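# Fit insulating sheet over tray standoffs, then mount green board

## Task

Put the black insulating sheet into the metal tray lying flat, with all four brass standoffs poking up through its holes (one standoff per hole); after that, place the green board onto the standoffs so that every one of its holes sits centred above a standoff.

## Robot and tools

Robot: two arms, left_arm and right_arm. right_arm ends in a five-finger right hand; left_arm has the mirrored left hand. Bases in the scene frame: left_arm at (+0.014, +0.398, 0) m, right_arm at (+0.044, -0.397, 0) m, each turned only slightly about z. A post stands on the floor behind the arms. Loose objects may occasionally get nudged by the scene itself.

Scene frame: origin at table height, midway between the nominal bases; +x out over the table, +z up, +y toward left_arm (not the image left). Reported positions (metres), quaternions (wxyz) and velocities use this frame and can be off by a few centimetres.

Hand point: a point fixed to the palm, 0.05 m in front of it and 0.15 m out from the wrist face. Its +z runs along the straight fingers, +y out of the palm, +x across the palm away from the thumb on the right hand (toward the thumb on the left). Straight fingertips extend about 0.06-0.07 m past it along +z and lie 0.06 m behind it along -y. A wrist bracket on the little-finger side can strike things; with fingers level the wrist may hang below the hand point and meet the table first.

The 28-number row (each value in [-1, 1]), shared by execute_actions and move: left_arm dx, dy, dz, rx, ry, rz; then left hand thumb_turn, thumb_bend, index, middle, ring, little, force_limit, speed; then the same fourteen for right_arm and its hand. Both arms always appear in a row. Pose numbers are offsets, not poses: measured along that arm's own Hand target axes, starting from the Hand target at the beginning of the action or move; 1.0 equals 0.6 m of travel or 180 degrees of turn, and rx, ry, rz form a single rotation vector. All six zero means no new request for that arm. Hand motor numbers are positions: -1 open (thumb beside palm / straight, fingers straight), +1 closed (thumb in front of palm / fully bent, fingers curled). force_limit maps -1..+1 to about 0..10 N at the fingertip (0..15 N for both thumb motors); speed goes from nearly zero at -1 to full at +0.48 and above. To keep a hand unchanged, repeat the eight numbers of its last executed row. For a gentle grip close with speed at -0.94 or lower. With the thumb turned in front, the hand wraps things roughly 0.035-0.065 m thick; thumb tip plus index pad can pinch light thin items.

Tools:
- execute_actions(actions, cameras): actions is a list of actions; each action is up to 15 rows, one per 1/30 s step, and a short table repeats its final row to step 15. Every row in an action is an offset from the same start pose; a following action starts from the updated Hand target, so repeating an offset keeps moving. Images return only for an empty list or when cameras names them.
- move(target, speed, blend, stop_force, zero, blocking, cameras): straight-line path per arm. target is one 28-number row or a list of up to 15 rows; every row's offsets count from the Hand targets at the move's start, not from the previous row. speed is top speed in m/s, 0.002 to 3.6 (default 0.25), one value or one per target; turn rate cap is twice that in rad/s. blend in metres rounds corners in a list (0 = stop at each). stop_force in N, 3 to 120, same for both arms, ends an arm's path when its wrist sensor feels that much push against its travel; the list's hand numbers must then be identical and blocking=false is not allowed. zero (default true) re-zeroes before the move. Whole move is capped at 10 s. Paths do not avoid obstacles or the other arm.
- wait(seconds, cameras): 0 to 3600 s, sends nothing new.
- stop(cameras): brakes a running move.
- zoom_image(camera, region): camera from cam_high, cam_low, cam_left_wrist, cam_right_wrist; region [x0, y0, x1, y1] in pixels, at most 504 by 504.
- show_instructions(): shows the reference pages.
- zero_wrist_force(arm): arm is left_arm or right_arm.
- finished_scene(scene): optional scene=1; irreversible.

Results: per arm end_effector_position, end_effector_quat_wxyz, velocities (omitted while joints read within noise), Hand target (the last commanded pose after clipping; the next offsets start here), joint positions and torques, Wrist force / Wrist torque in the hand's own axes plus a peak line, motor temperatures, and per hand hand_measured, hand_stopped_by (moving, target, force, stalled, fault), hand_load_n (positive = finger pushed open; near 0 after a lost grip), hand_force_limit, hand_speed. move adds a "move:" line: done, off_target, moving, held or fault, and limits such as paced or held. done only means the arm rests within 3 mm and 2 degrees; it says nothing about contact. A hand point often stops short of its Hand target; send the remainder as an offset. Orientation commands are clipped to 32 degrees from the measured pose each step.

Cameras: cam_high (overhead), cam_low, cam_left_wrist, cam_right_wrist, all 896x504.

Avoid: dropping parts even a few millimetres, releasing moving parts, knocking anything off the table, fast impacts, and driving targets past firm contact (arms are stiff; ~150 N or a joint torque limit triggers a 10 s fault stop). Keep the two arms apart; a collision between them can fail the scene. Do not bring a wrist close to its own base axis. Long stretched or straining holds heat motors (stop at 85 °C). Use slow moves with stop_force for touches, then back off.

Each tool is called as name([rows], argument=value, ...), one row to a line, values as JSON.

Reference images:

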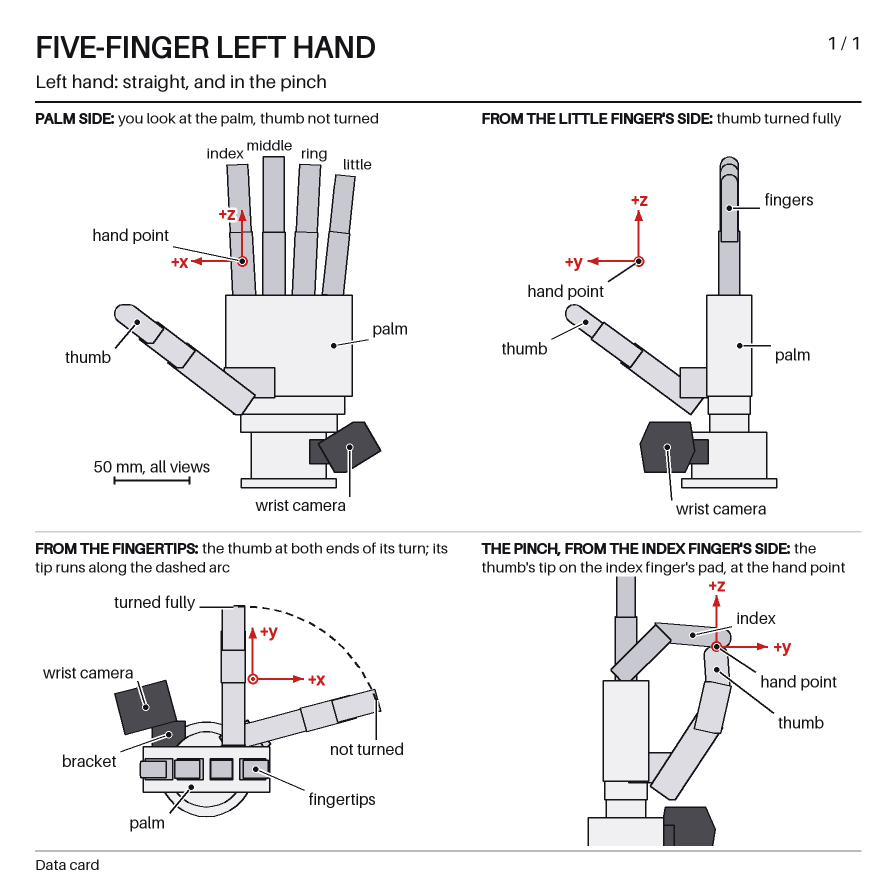

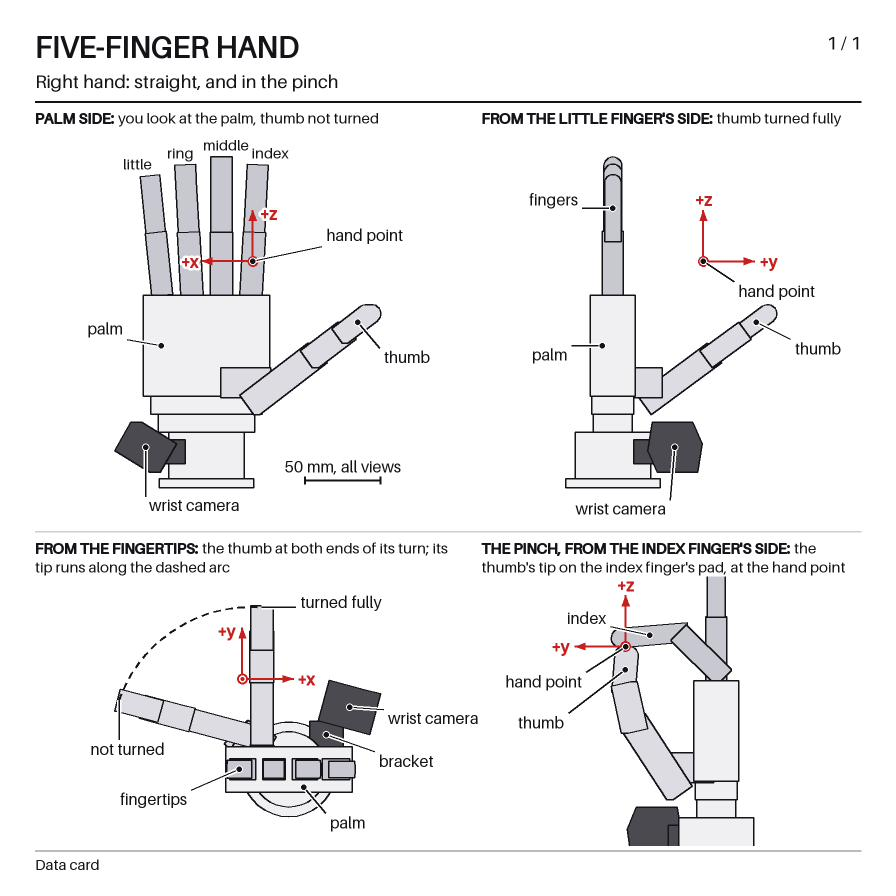

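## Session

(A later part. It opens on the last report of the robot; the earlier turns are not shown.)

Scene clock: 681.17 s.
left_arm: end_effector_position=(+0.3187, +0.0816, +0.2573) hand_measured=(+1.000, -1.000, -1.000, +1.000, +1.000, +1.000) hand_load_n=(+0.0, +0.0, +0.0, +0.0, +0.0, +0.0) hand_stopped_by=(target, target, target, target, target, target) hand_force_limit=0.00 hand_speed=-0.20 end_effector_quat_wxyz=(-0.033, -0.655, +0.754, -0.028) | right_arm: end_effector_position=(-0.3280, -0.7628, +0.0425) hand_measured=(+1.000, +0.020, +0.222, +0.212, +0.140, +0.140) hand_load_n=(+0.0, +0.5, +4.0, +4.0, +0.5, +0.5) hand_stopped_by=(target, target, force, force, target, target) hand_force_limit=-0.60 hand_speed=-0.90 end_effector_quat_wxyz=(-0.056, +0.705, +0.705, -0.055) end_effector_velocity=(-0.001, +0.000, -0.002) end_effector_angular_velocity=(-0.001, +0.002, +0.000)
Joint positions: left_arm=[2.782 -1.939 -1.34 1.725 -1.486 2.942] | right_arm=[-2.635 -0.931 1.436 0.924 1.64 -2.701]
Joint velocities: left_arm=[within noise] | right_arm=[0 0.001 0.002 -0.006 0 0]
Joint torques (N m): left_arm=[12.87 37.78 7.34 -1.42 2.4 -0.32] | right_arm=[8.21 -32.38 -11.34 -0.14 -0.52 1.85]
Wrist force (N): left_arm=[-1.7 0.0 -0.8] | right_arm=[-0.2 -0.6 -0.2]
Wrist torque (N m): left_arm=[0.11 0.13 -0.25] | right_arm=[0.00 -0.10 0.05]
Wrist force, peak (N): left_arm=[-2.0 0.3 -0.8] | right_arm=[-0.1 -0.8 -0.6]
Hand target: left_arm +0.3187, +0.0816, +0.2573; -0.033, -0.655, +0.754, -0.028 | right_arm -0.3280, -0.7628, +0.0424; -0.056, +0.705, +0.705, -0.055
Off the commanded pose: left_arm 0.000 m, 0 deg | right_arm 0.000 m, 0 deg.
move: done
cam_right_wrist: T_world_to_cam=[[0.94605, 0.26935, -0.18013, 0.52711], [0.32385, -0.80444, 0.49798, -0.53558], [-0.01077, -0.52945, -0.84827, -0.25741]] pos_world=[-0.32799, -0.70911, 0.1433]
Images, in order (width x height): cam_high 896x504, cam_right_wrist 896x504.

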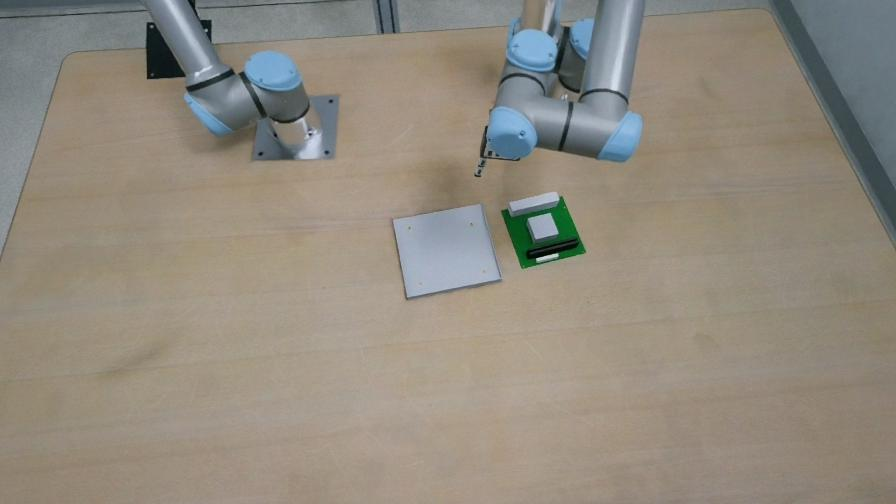

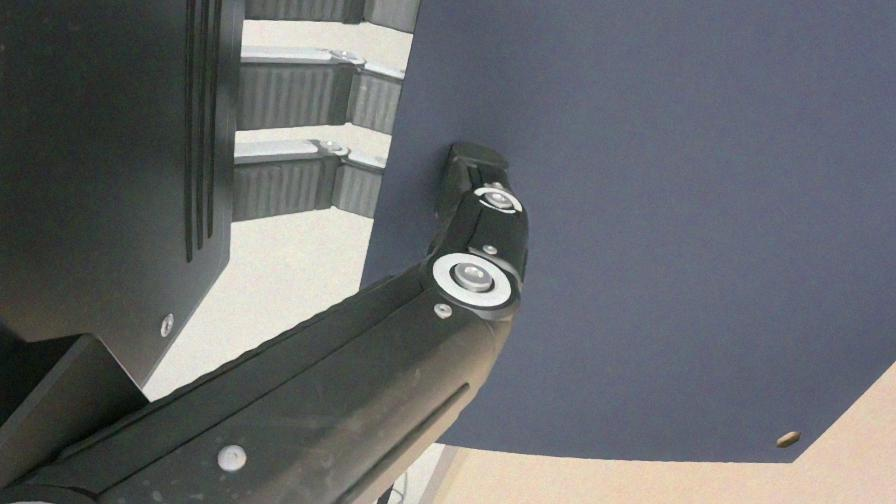

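execute_actions(actions=[])

Scene clock: 702.53 s.
left_arm: end_effector_position=(+0.3187, +0.0816, +0.2573) hand_measured=(+1.000, -1.000, -1.000, +1.000, +1.000, +1.000) hand_load_n=(+0.0, +0.0, +0.0, +0.0, +0.0, +0.0) hand_stopped_by=(target, target, target, target, target, target) hand_force_limit=0.00 hand_speed=-0.20 end_effector_quat_wxyz=(-0.033, -0.655, +0.754, -0.028) | right_arm: end_effector_position=(-0.3280, -0.7628, +0.0424) hand_measured=(+1.000, +0.020, +0.222, +0.212, +0.140, +0.140) hand_load_n=(+0.0, +0.5, +4.0, +4.0, +0.0, +0.0) hand_stopped_by=(target, target, force, force, target, target) hand_force_limit=-0.60 hand_speed=-0.90 end_effector_quat_wxyz=(-0.056, +0.705, +0.705, -0.055)
Joint positions: left_arm=[2.782 -1.939 -1.34 1.725 -1.486 2.942] | right_arm=[-2.635 -0.93 1.436 0.924 1.64 -2.701]
Joint velocities: within noise
Joint torques (N m): left_arm=[13.63 38.53 7.77 -1.29 2.46 -0.22] | right_arm=[8.61 -31.39 -9.42 0.32 1.86 1.31]
Motor temperatures (°C): left_arm=[27 29 26 38 33 40] | right_arm=[29 31 28 37 36 36]
Wrist force (N): left_arm=[-1.6 0.0 -0.7] | right_arm=[-0.1 -0.4 -0.3]
Wrist torque (N m): left_arm=[0.11 0.12 -0.25] | right_arm=[0.03 -0.12 0.07]
Wrist force, peak (N): left_arm=[-2.1 0.0 -0.7] | right_arm=[-0.3 -0.8 -0.4]
Hand target: left_arm +0.3187, +0.0816, +0.2573; -0.033, -0.655, +0.754, -0.028 | right_arm -0.3280, -0.7628, +0.0424; -0.056, +0.705, +0.705, -0.055
Off the commanded pose: left_arm 0.000 m, 0 deg | right_arm 0.000 m, 0 deg.
camera_calibration:
cam_left_wrist: T_world_to_cam=[[0.92565, -0.37837, -0.00003, -0.26576], [-0.30206, -0.73902, 0.60217, -0.00225], [-0.22787, -0.55739, -0.79837, 0.43929]] pos_world=[0.34542, 0.14263, 0.35206]
cam_right_wrist: T_world_to_cam=[[0.94609, 0.26937, -0.17988, 0.52704], [0.32374, -0.80449, 0.49799, -0.53547], [-0.01057, -0.52938, -0.84832, -0.25741]] pos_world=[-0.32799, -0.70901, 0.1431]

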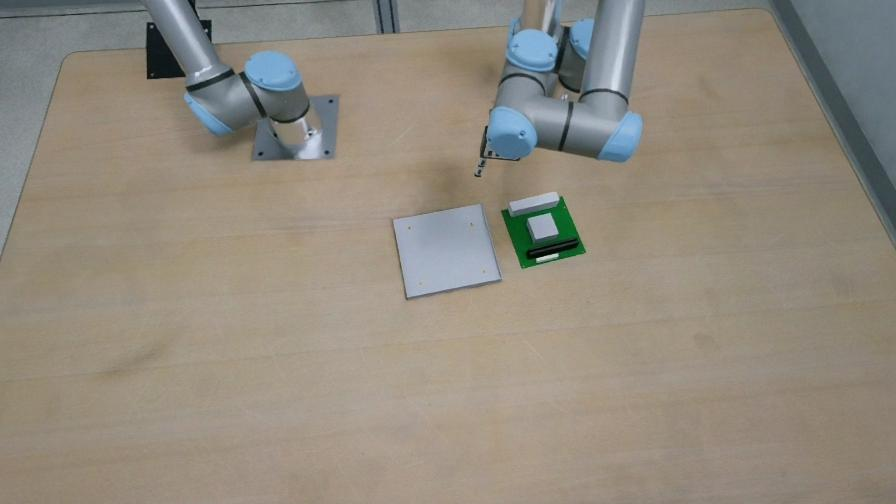

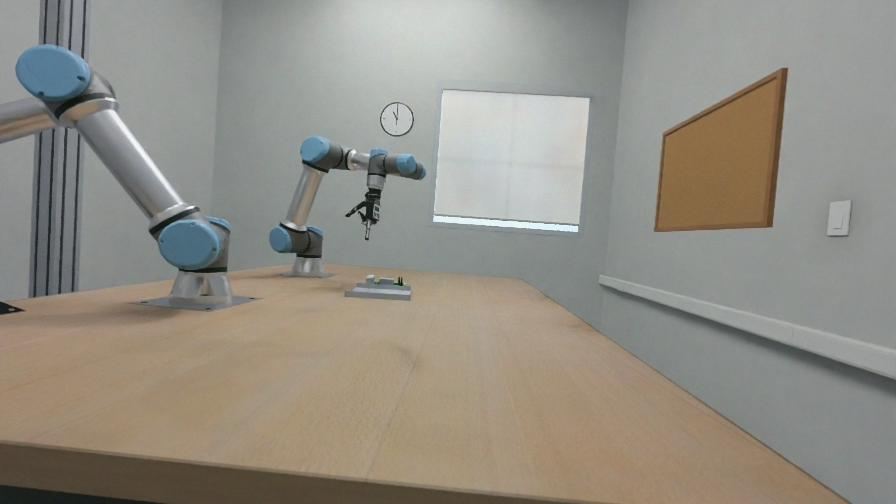

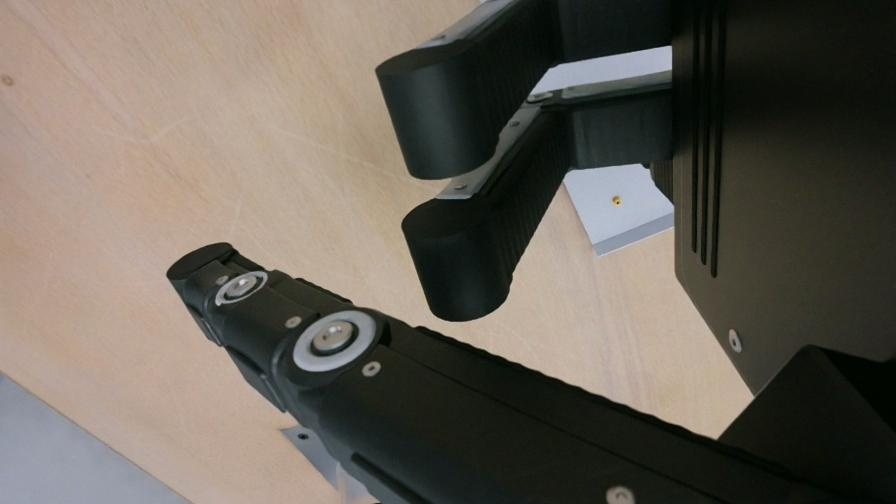

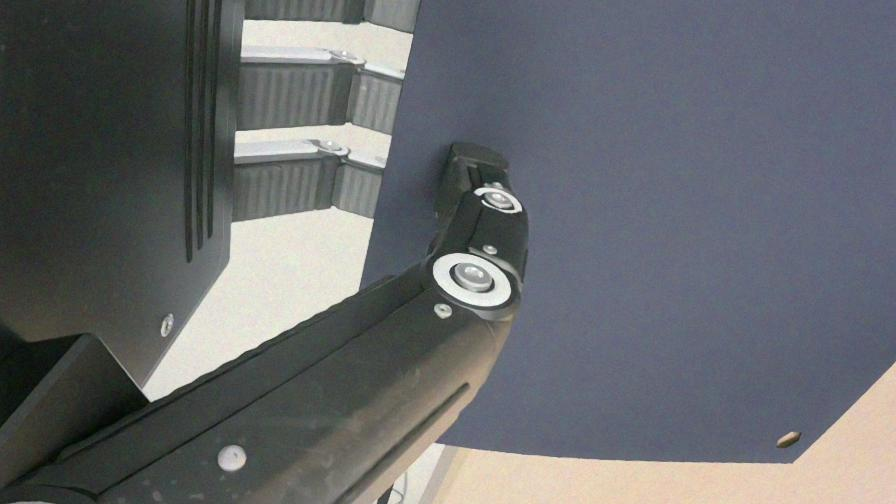

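move(target=[0,0,0,0,0,0,1,-1,-1,1,1,1,0,-0.2,0,-0.0261,-0.1646,0,0,0,1,0.02,0.3,0.3,0.14,0.14,-0.6,-0.9], speed=0.06, cameras=["cam_high","cam_low","cam_right_wrist"])

Scene clock: 716.47 s.
left_arm: end_effector_position=(+0.3187, +0.0816, +0.2573) hand_measured=(+1.000, -1.000, -1.000, +1.000, +1.000, +1.000) hand_load_n=(+0.0, +0.0, +0.0, +0.0, +0.0, +0.0) hand_stopped_by=(target, target, target, target, target, target) hand_force_limit=0.00 hand_speed=-0.20 end_effector_quat_wxyz=(-0.033, -0.655, +0.754, -0.028) | right_arm: end_effector_position=(-0.3280, -0.7630, +0.1424) hand_measured=(+1.000, +0.020, +0.222, +0.212, +0.140, +0.140) hand_load_n=(+0.0, +1.0, +4.0, +4.0, +0.0, +0.0) hand_stopped_by=(target, target, force, force, target, target) hand_force_limit=-0.60 hand_speed=-0.90 end_effector_quat_wxyz=(-0.056, +0.705, +0.705, -0.055)
Joint positions: left_arm=[2.782 -1.939 -1.34 1.725 -1.486 2.942] | right_arm=[-2.635 -1.023 1.313 1.14 1.64 -2.701]
Joint torques (N m): left_arm=[12.94 38.64 6.27 -1.23 2.45 -0.2] | right_arm=[8.84 -32.26 -10.83 0.1 2.23 1.76]
Wrist force (N): left_arm=[-1.7 0.0 -0.5] | right_arm=[0.2 -0.5 -0.2]
Wrist torque (N m): left_arm=[0.09 0.14 -0.26] | right_arm=[0.02 -0.14 0.08]
Wrist force, peak (N): left_arm=[-1.9 -0.3 -1.0] | right_arm=[0.1 -0.7 -0.9]
Hand target: left_arm +0.3187, +0.0816, +0.2573; -0.033, -0.655, +0.754, -0.028 | right_arm -0.3280, -0.7630, +0.1424; -0.056, +0.705, +0.705, -0.055
Off the commanded pose: left_arm 0.000 m, 0 deg | right_arm 0.000 m, 0 deg.
move: done
cam_right_wrist: T_world_to_cam=[[0.94605, 0.26935, -0.18013, 0.54513], [0.32385, -0.80444, 0.49798, -0.58541], [-0.01077, -0.52945, -0.84827, -0.17272]] pos_world=[-0.32799, -0.70921, 0.2432]

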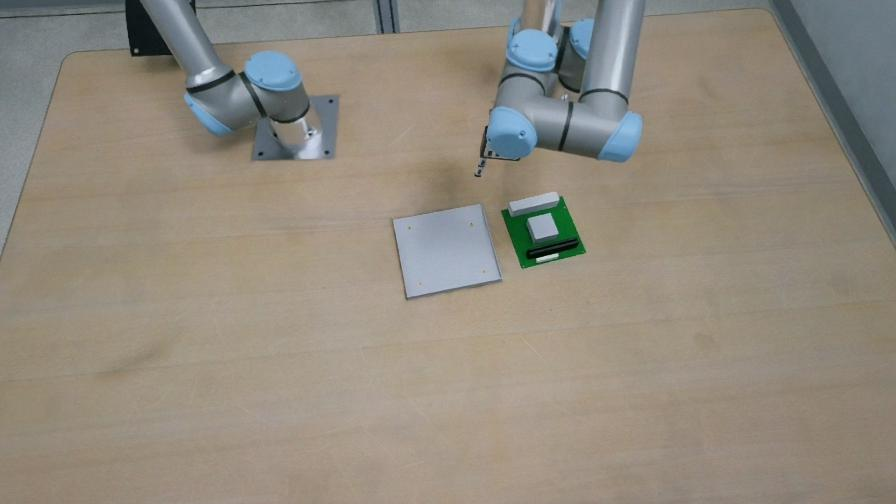

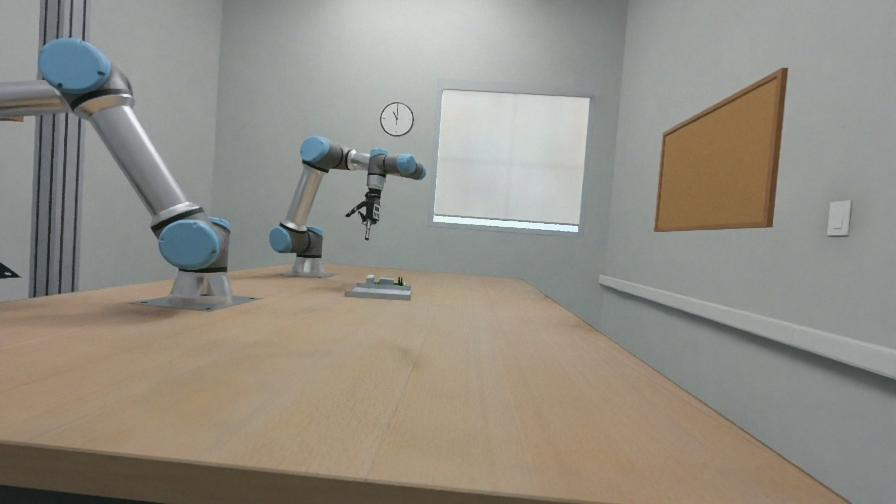

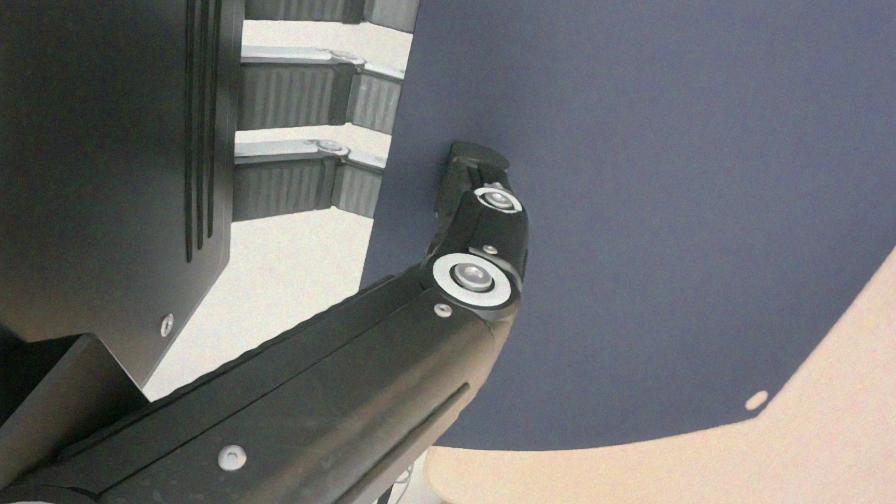

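move(target=[-0.764,-0.1095,-0.134,0,0,0,1,-1,-1,1,1,1,0,-0.2,0,-0.031,-0.196,0,0,0,1,0.02,0.3,0.3,0.14,0.14,-0.6,-0.9], speed=0.2, cameras=["cam_high","cam_low","cam_right_wrist"])

Scene clock: 734.70 s.
left_arm: end_effector_position=(+0.4486, +0.5314, +0.2977) hand_measured=(+1.000, -1.000, -1.000, +1.000, +1.000, +1.000) hand_load_n=(+0.0, +0.0, +0.0, +0.0, +0.0, +0.0) hand_stopped_by=(target, target, target, target, target, target) hand_force_limit=0.00 hand_speed=-0.20 end_effector_quat_wxyz=(-0.033, -0.655, +0.754, -0.028) | right_arm: end_effector_position=(-0.3279, -0.7632, +0.2615) hand_measured=(+1.000, +0.020, +0.222, +0.212, +0.140, +0.140) hand_load_n=(+0.0, +0.5, +4.0, +4.0, +0.0, +0.0) hand_stopped_by=(target, target, force, force, target, target) hand_force_limit=-0.60 hand_speed=-0.90 end_effector_quat_wxyz=(-0.056, +0.705, +0.705, -0.055)
Joint positions: left_arm=[3.714 -2.123 -0.982 1.476 -1.507 3.876] | right_arm=[-2.634 -1.067 1.073 1.424 1.64 -2.7]
Joint torques (N m): left_arm=[1.13 30.8 26.54 -1.01 0.6 0.97] | right_arm=[8.51 -29.64 -14.98 0.31 2.2 1.59]
Wrist force (N): left_arm=[-1.5 0.2 -0.7] | right_arm=[0.2 -0.8 0.0]
Wrist torque (N m): left_arm=[0.16 0.09 -0.21] | right_arm=[-0.03 -0.15 0.08]
Wrist force, peak (N): left_arm=[-2.9 -0.2 -1.3] | right_arm=[-0.1 -0.8 -0.8]
Hand target: left_arm +0.4486, +0.5314, +0.2977; -0.033, -0.655, +0.754, -0.028 | right_arm -0.3279, -0.7632, +0.2614; -0.056, +0.705, +0.705, -0.055
Off the commanded pose: left_arm 0.000 m, 0 deg | right_arm 0.000 m, 0 deg.
move: done
cam_right_wrist: T_world_to_cam=[[0.94609, 0.26931, -0.17999, 0.56648], [0.32374, -0.80446, 0.49803, -0.64501], [-0.01067, -0.52945, -0.84827, -0.0719]] pos_world=[-0.32789, -0.70951, 0.3622]

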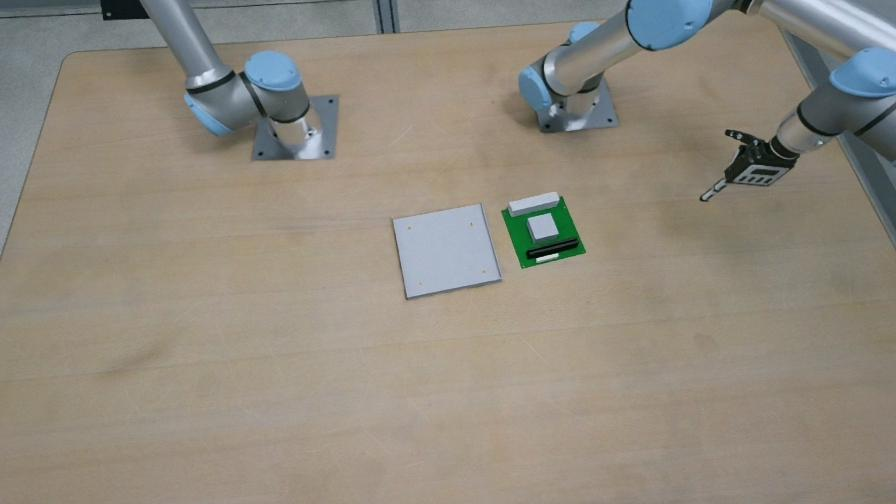

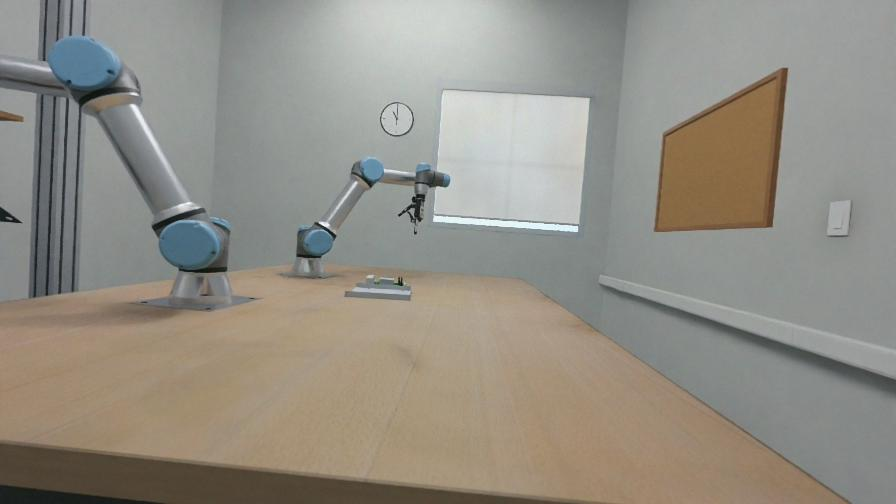

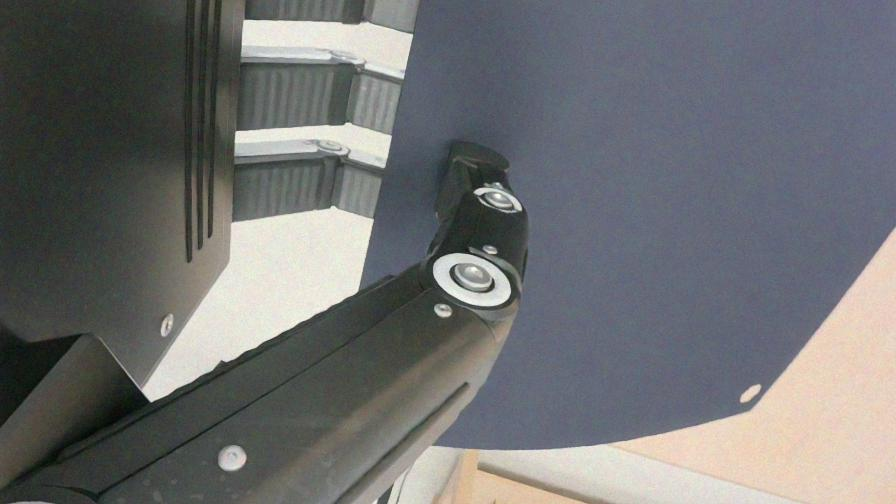

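move([
  [0,0,0,0,0,0,1,-1,-1,1,1,1,0,-0.2,-0.243,0.4642,-0.0735,0,0,0,1,0.02,0.3,0.3,0.14,0.14,-0.6,-0.9],
  [0,0,0,0,0,0,1,-1,-1,1,1,1,0,-0.2,-0.162,0.9877,-0.1564,0,0,0,1,0.02,0.3,0.3,0.14,0.14,-0.6,-0.9],
], speed=0.2, blend=[0.08,0], cameras=["cam_high","cam_right_wrist"])

Scene clock: 744.83 s.
left_arm: end_effector_position=(+0.4486, +0.5314, +0.2977) hand_measured=(+1.000, -1.000, -1.000, +1.000, +1.000, +1.000) hand_load_n=(+0.0, +0.0, +0.0, +0.0, +0.0, +0.0) hand_stopped_by=(target, target, target, target, target, target) hand_force_limit=0.00 hand_speed=-0.20 end_effector_quat_wxyz=(-0.033, -0.655, +0.754, -0.028) | right_arm: end_effector_position=(+0.2721, -0.8600, +0.2611) hand_measured=(+1.000, +0.020, +0.222, +0.212, +0.140, +0.140) hand_load_n=(+0.0, +1.0, +3.5, +4.0, +0.0, +0.0) hand_stopped_by=(target, target, force, force, target, target) hand_force_limit=-0.60 hand_speed=-0.90 end_effector_quat_wxyz=(-0.056, +0.705, +0.705, -0.055)
Joint positions: left_arm=[3.714 -2.123 -0.982 1.476 -1.507 3.876] | right_arm=[-1.344 -1.159 1.252 1.505 1.725 -1.403]
Joint torques (N m): left_arm=[13.87 30.73 29.8 -3.91 2.28 1.42] | right_arm=[7.48 -42.9 -16.16 0.05 2.32 1.48]
Wrist force (N): left_arm=[-1.4 0.0 -0.7] | right_arm=[-0.1 -0.8 -0.1]
Wrist torque (N m): left_arm=[0.12 0.10 -0.21] | right_arm=[-0.04 -0.12 0.26]
Wrist force, peak (N): left_arm=[-1.6 0.1 -1.0] | right_arm=[0.6 -2.5 0.4]
Hand target: left_arm +0.4486, +0.5314, +0.2977; -0.033, -0.655, +0.754, -0.028 | right_arm +0.2722, -0.8600, +0.2611; -0.056, +0.705, +0.705, -0.055
Off the commanded pose: left_arm 0.000 m, 0 deg | right_arm 0.000 m, 0 deg.
move: done
cam_right_wrist: T_world_to_cam=[[0.94608, 0.26941, -0.17985, 0.02486], [0.32375, -0.80455, 0.49788, -0.91695], [-0.01057, -0.52926, -0.84839, -0.11693]] pos_world=[0.27211, -0.80631, 0.3618]

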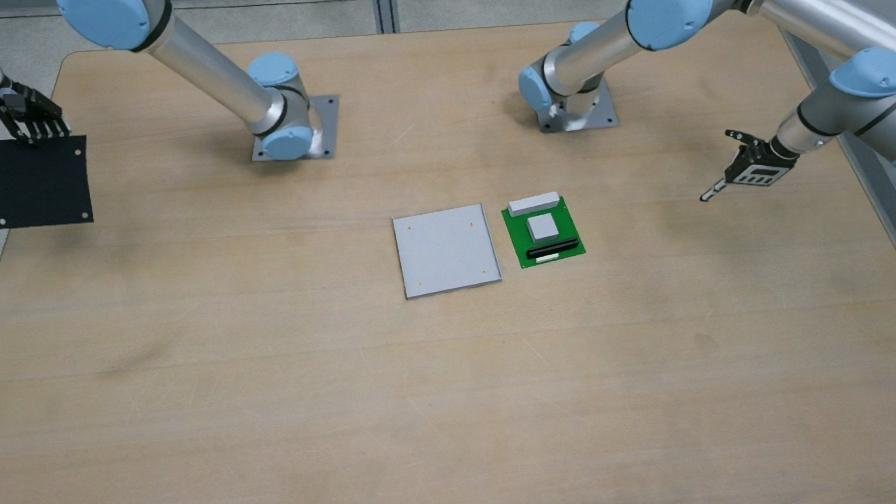

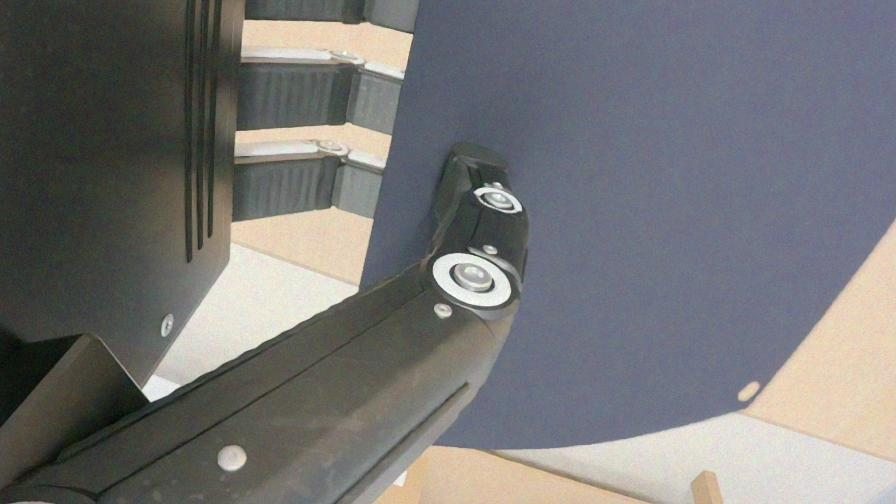

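move([
  [0,0,0,0,0,0,1,-1,-1,1,1,1,0,-0.2,0.475,0.4297,-0.068,0,0,0,1,0.02,0.3,0.3,0.14,0.14,-0.6,-0.9],
  [0,0,0,0,0,0,1,-1,-1,1,1,1,0,-0.2,0.9967,0.451,-0.0714,0,0,0,1,0.02,0.3,0.3,0.14,0.14,-0.6,-0.9],
], speed=0.2, blend=[0.08,0])

move(target=[0,0,0,0,0,0,1,-1,-1,1,1,1,0,-0.2,0.3733,-0.2346,0.1404,0,-0.00582,-0.03676,1,0.02,0.3,0.3,0.14,0.14,-0.6,-0.9], speed=0.15, cameras=["all"])

Scene clock: 754.53 s.
left_arm: end_effector_position=(+0.4486, +0.5314, +0.2977) hand_measured=(+1.000, -1.000, -1.000, +1.000, +1.000, +1.000) hand_load_n=(+0.0, +0.0, +0.0, +0.0, +0.0, +0.0) hand_stopped_by=(target, target, target, target, target, target) hand_force_limit=0.00 hand_speed=-0.20 end_effector_quat_wxyz=(-0.033, -0.655, +0.754, -0.028) | right_arm: end_effector_position=(+0.5457, -0.2618, +0.2622) hand_measured=(+1.000, +0.020, +0.222, +0.212, +0.140, +0.140) hand_load_n=(+0.0, +1.0, +4.0, +4.0, +0.0, +0.0) hand_stopped_by=(target, target, force, force, target, target) hand_force_limit=-0.60 hand_speed=-0.90 end_effector_quat_wxyz=(-0.056, +0.705, +0.705, -0.055)
Joint positions: left_arm=[3.714 -2.123 -0.982 1.476 -1.507 3.876] | right_arm=[0.127 -1.083 1.17 1.64 1.559 0.065]
Joint torques (N m): left_arm=[13.79 31.51 30.32 -4.03 2.17 1.23] | right_arm=[7.38 -41.78 -21.83 0.27 1.79 1.56]
Wrist force (N): left_arm=[-1.4 0.3 -0.8] | right_arm=[-0.2 -0.7 -0.1]
Wrist torque (N m): left_arm=[0.17 0.09 -0.21] | right_arm=[-0.01 -0.12 0.26]
Wrist force, peak (N): left_arm=[-1.7 0.1 -1.0] | right_arm=[-1.4 -2.0 0.0]
Hand target: left_arm +0.4486, +0.5314, +0.2977; -0.033, -0.655, +0.754, -0.028 | right_arm +0.5457, -0.2618, +0.2623; -0.056, +0.705, +0.705, -0.055
Off the commanded pose: left_arm 0.000 m, 0 deg | right_arm 0.000 m, 0 deg.
move: done

Scene clock: 756.83 s.
left_arm: end_effector_position=(+0.4486, +0.5314, +0.2977) hand_measured=(+1.000, -1.000, -1.000, +1.000, +1.000, +1.000) hand_load_n=(+0.0, +0.0, +0.0, +0.0, +0.0, +0.0) hand_stopped_by=(target, target, target, target, target, target) hand_force_limit=0.00 hand_speed=-0.20 end_effector_quat_wxyz=(-0.033, -0.655, +0.754, -0.028) | right_arm: end_effector_position=(+0.3934, -0.0378, +0.2015) hand_measured=(+1.000, +0.020, +0.222, +0.212, +0.140, +0.140) hand_load_n=(+0.0, +0.5, +4.0, +4.0, +0.0, +0.0) hand_stopped_by=(target, target, force, force, target, target) hand_force_limit=-0.60 hand_speed=-0.90 end_effector_quat_wxyz=(-0.053, +0.662, +0.745, -0.058)
Joint positions: left_arm=[3.714 -2.123 -0.982 1.476 -1.507 3.876] | right_arm=[0.665 -1.067 1.299 1.477 1.496 0.481]
Joint torques (N m): left_arm=[14.24 31.79 30.01 -3.89 2.09 1.32] | right_arm=[5.83 -46.64 -12.42 5.08 1.85 0.35]
Wrist force (N): left_arm=[-1.5 0.2 -0.9] | right_arm=[-0.2 -0.7 0.1]
Wrist torque (N m): left_arm=[0.15 0.10 -0.22] | right_arm=[-0.03 -0.10 0.24]
Wrist force, peak (N): left_arm=[-1.7 0.2 -0.8] | right_arm=[1.1 -1.7 0.0]
Hand target: left_arm +0.4486, +0.5314, +0.2977; -0.033, -0.655, +0.754, -0.028 | right_arm +0.3933, -0.0378, +0.2016; -0.053, +0.662, +0.745, -0.058
Off the commanded pose: left_arm 0.000 m, 0 deg | right_arm 0.000 m, 0 deg.
move: done
cam_left_wrist: T_world_to_cam=[[0.92565, -0.37837, -0.00003, -0.21577], [-0.30206, -0.73902, 0.60217, 0.34515], [-0.22787, -0.55739, -0.79837, 0.75191]] pos_world=[0.47532, 0.59253, 0.39246]
cam_right_wrist: T_world_to_cam=[[0.90823, 0.37793, -0.17967, -0.30314], [0.4153, -0.76129, 0.49796, -0.29949], [0.05141, -0.52688, -0.84838, 0.24474]] pos_world=[0.38712, 0.01552, 0.3023]

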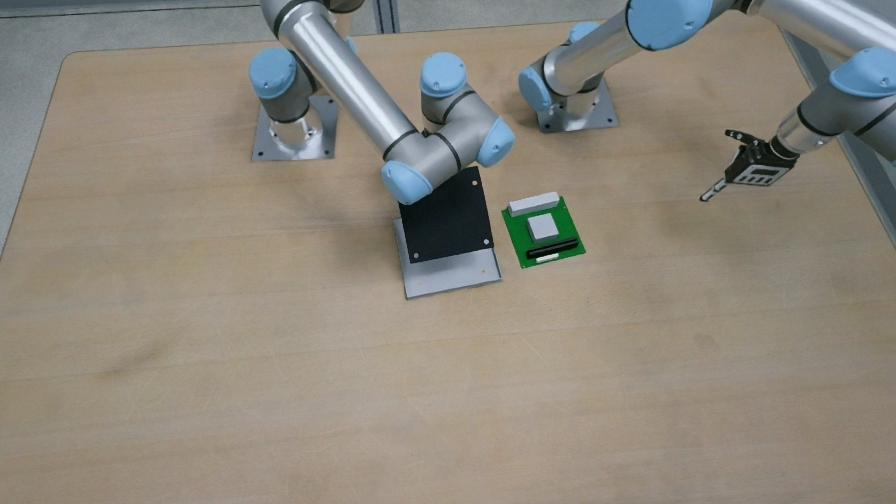

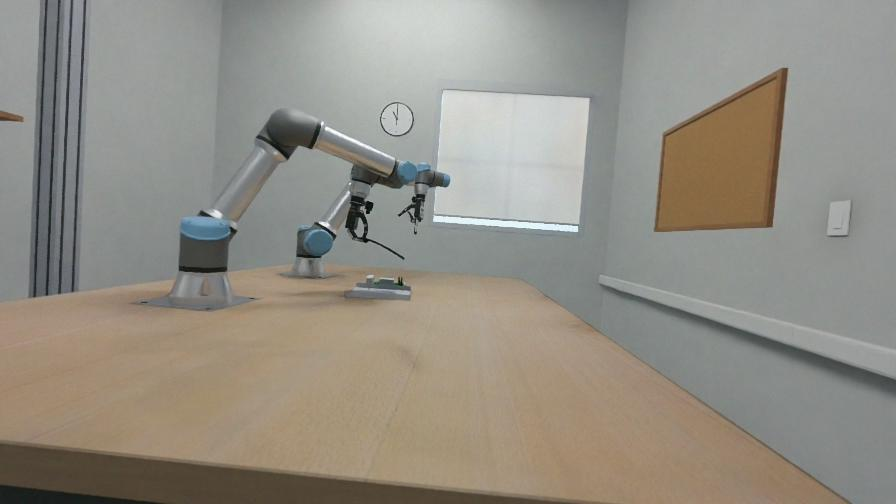

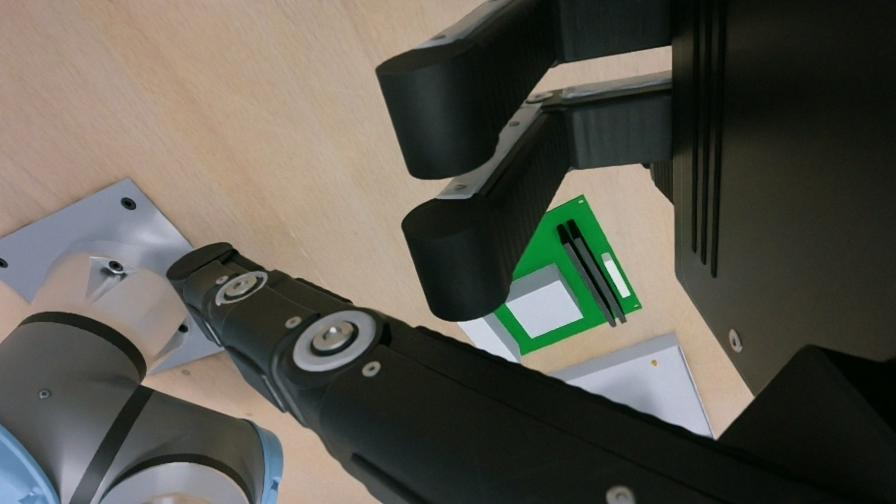

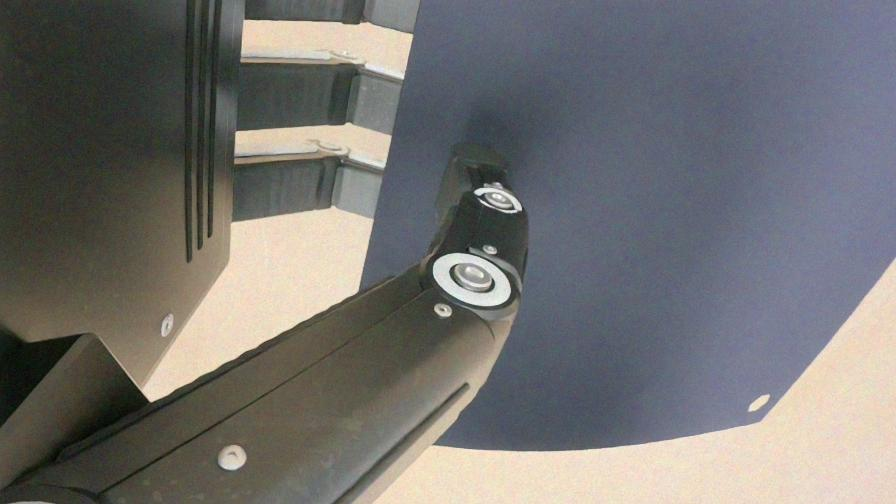

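zoom_image(camera="cam_high", region=[380, 140, 540, 310])

zoom_image(camera="cam_low", region=[320, 160, 440, 310])

Scaled by 2.965 from the camera's image (finer frame: 1280x720).

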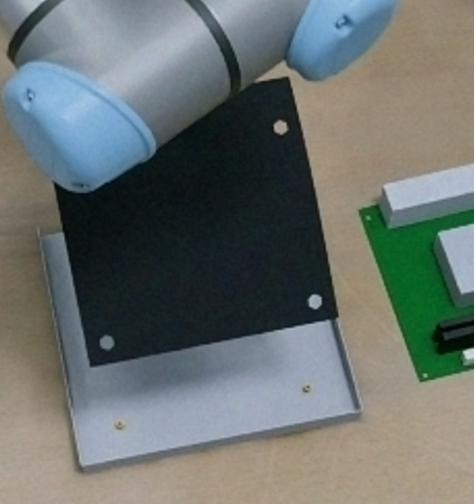

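Scaled by 3.360 from the camera's image (finer frame: 1280x720).

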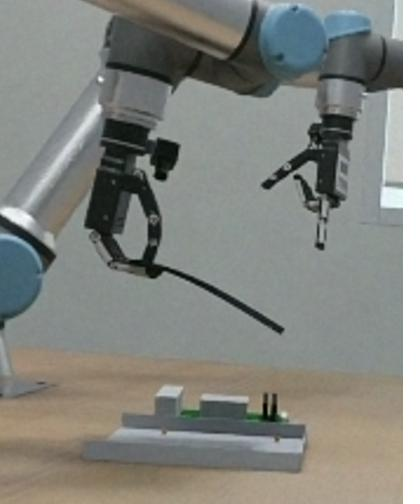

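move(target=[0,0,0,0,0,0,1,-1,-1,1,1,1,0,-0.2,0,0.0482,0.189,0,0,0,1,0.02,0.3,0.3,0.14,0.14,-0.6,-0.9], speed=0.1, cameras=["cam_high","cam_low","cam_right_wrist"])

zoom_image(camera="cam_high", region=[380, 160, 520, 310])

zoom_image(camera="cam_low", region=[320, 210, 430, 310])

Scene clock: 782.33 s.
left_arm: end_effector_position=(+0.4486, +0.5314, +0.2977) hand_measured=(+1.000, -1.000, -1.000, +1.000, +1.000, +1.000) hand_load_n=(+0.0, +0.0, +0.0, +0.0, +0.0, +0.0) hand_stopped_by=(target, target, target, target, target, target) hand_force_limit=0.00 hand_speed=-0.20 end_effector_quat_wxyz=(-0.033, -0.655, +0.754, -0.028) | right_arm: end_effector_position=(+0.4041, -0.0363, +0.0850) hand_measured=(+1.000, +0.020, +0.222, +0.212, +0.140, +0.140) hand_load_n=(+0.0, +0.5, +3.5, +4.0, +0.0, +0.0) hand_stopped_by=(target, target, force, force, target, target) hand_force_limit=-0.60 hand_speed=-0.90 end_effector_quat_wxyz=(-0.053, +0.662, +0.745, -0.058)
Joint positions: left_arm=[3.714 -2.123 -0.982 1.476 -1.507 3.876] | right_arm=[0.655 -0.951 1.429 1.232 1.497 0.472]
Joint torques (N m): left_arm=[13.95 33.52 30.17 -3.95 2.15 1.42] | right_arm=[-0.09 -45.05 -22.61 3.86 1.65 0.44]
Wrist force (N): left_arm=[-1.6 0.2 -1.0] | right_arm=[-0.1 -0.9 -0.3]
Wrist torque (N m): left_arm=[0.16 0.11 -0.23] | right_arm=[-0.04 -0.12 0.25]
Wrist force, peak (N): left_arm=[-1.6 0.4 -0.9] | right_arm=[0.0 -1.2 -1.6]
Hand target: left_arm +0.4486, +0.5314, +0.2977; -0.033, -0.655, +0.754, -0.028 | right_arm +0.4041, -0.0363, +0.0850; -0.053, +0.662, +0.745, -0.058
Off the commanded pose: left_arm 0.000 m, 0 deg | right_arm 0.000 m, 0 deg.
move: done
cam_right_wrist: T_world_to_cam=[[0.90823, 0.37785, -0.17984, -0.33426], [0.4153, -0.7612, 0.4981, -0.24472], [0.05131, -0.52707, -0.84827, 0.14608]] pos_world=[0.39772, 0.01702, 0.1857]

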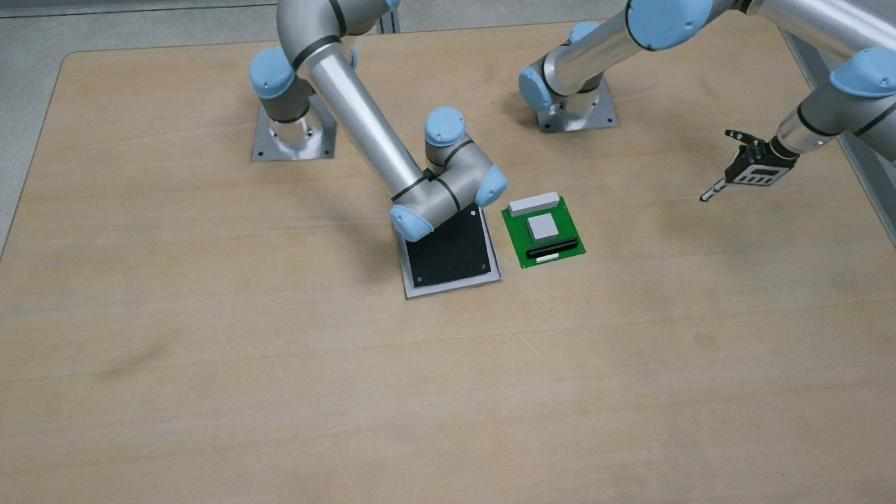

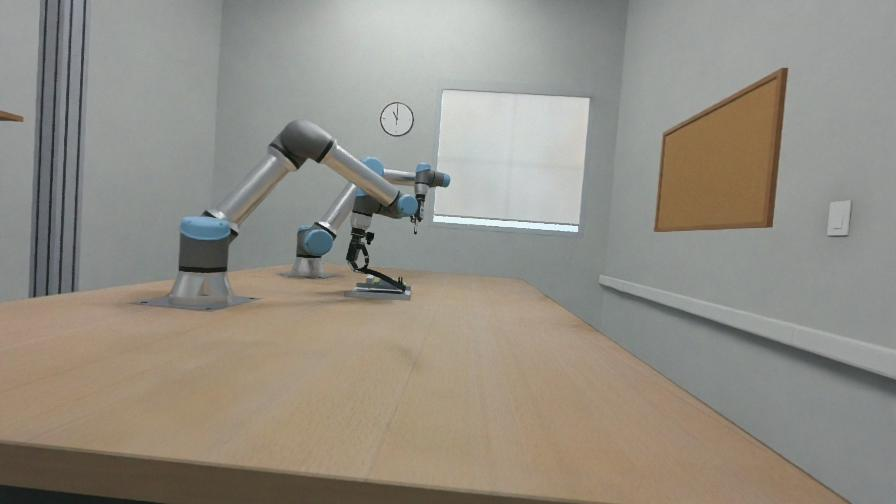

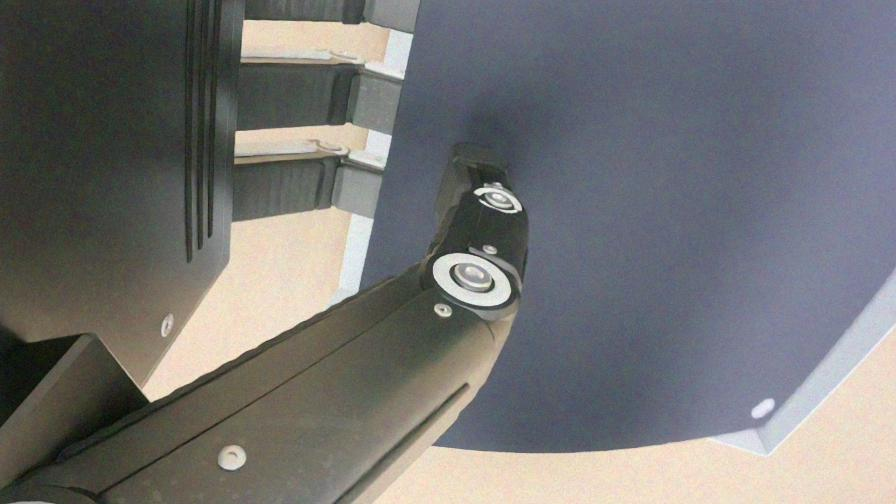

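Scaled by 3.360 from the camera's image (finer frame: 1280x720).

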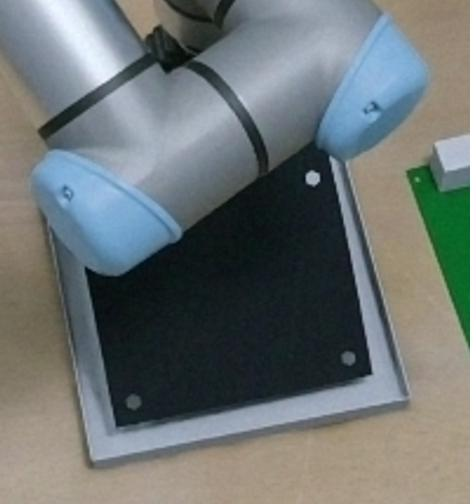

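Scaled by 4.582 from the camera's image (finer frame: 1280x720).

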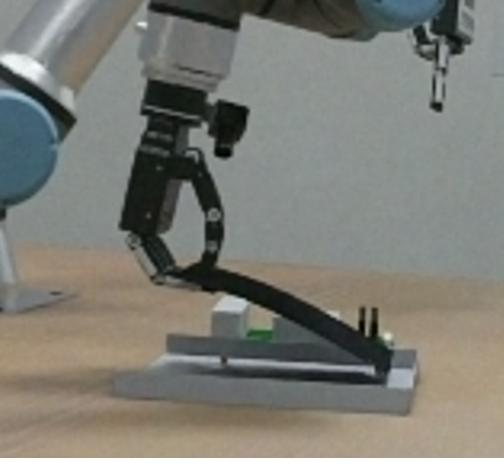

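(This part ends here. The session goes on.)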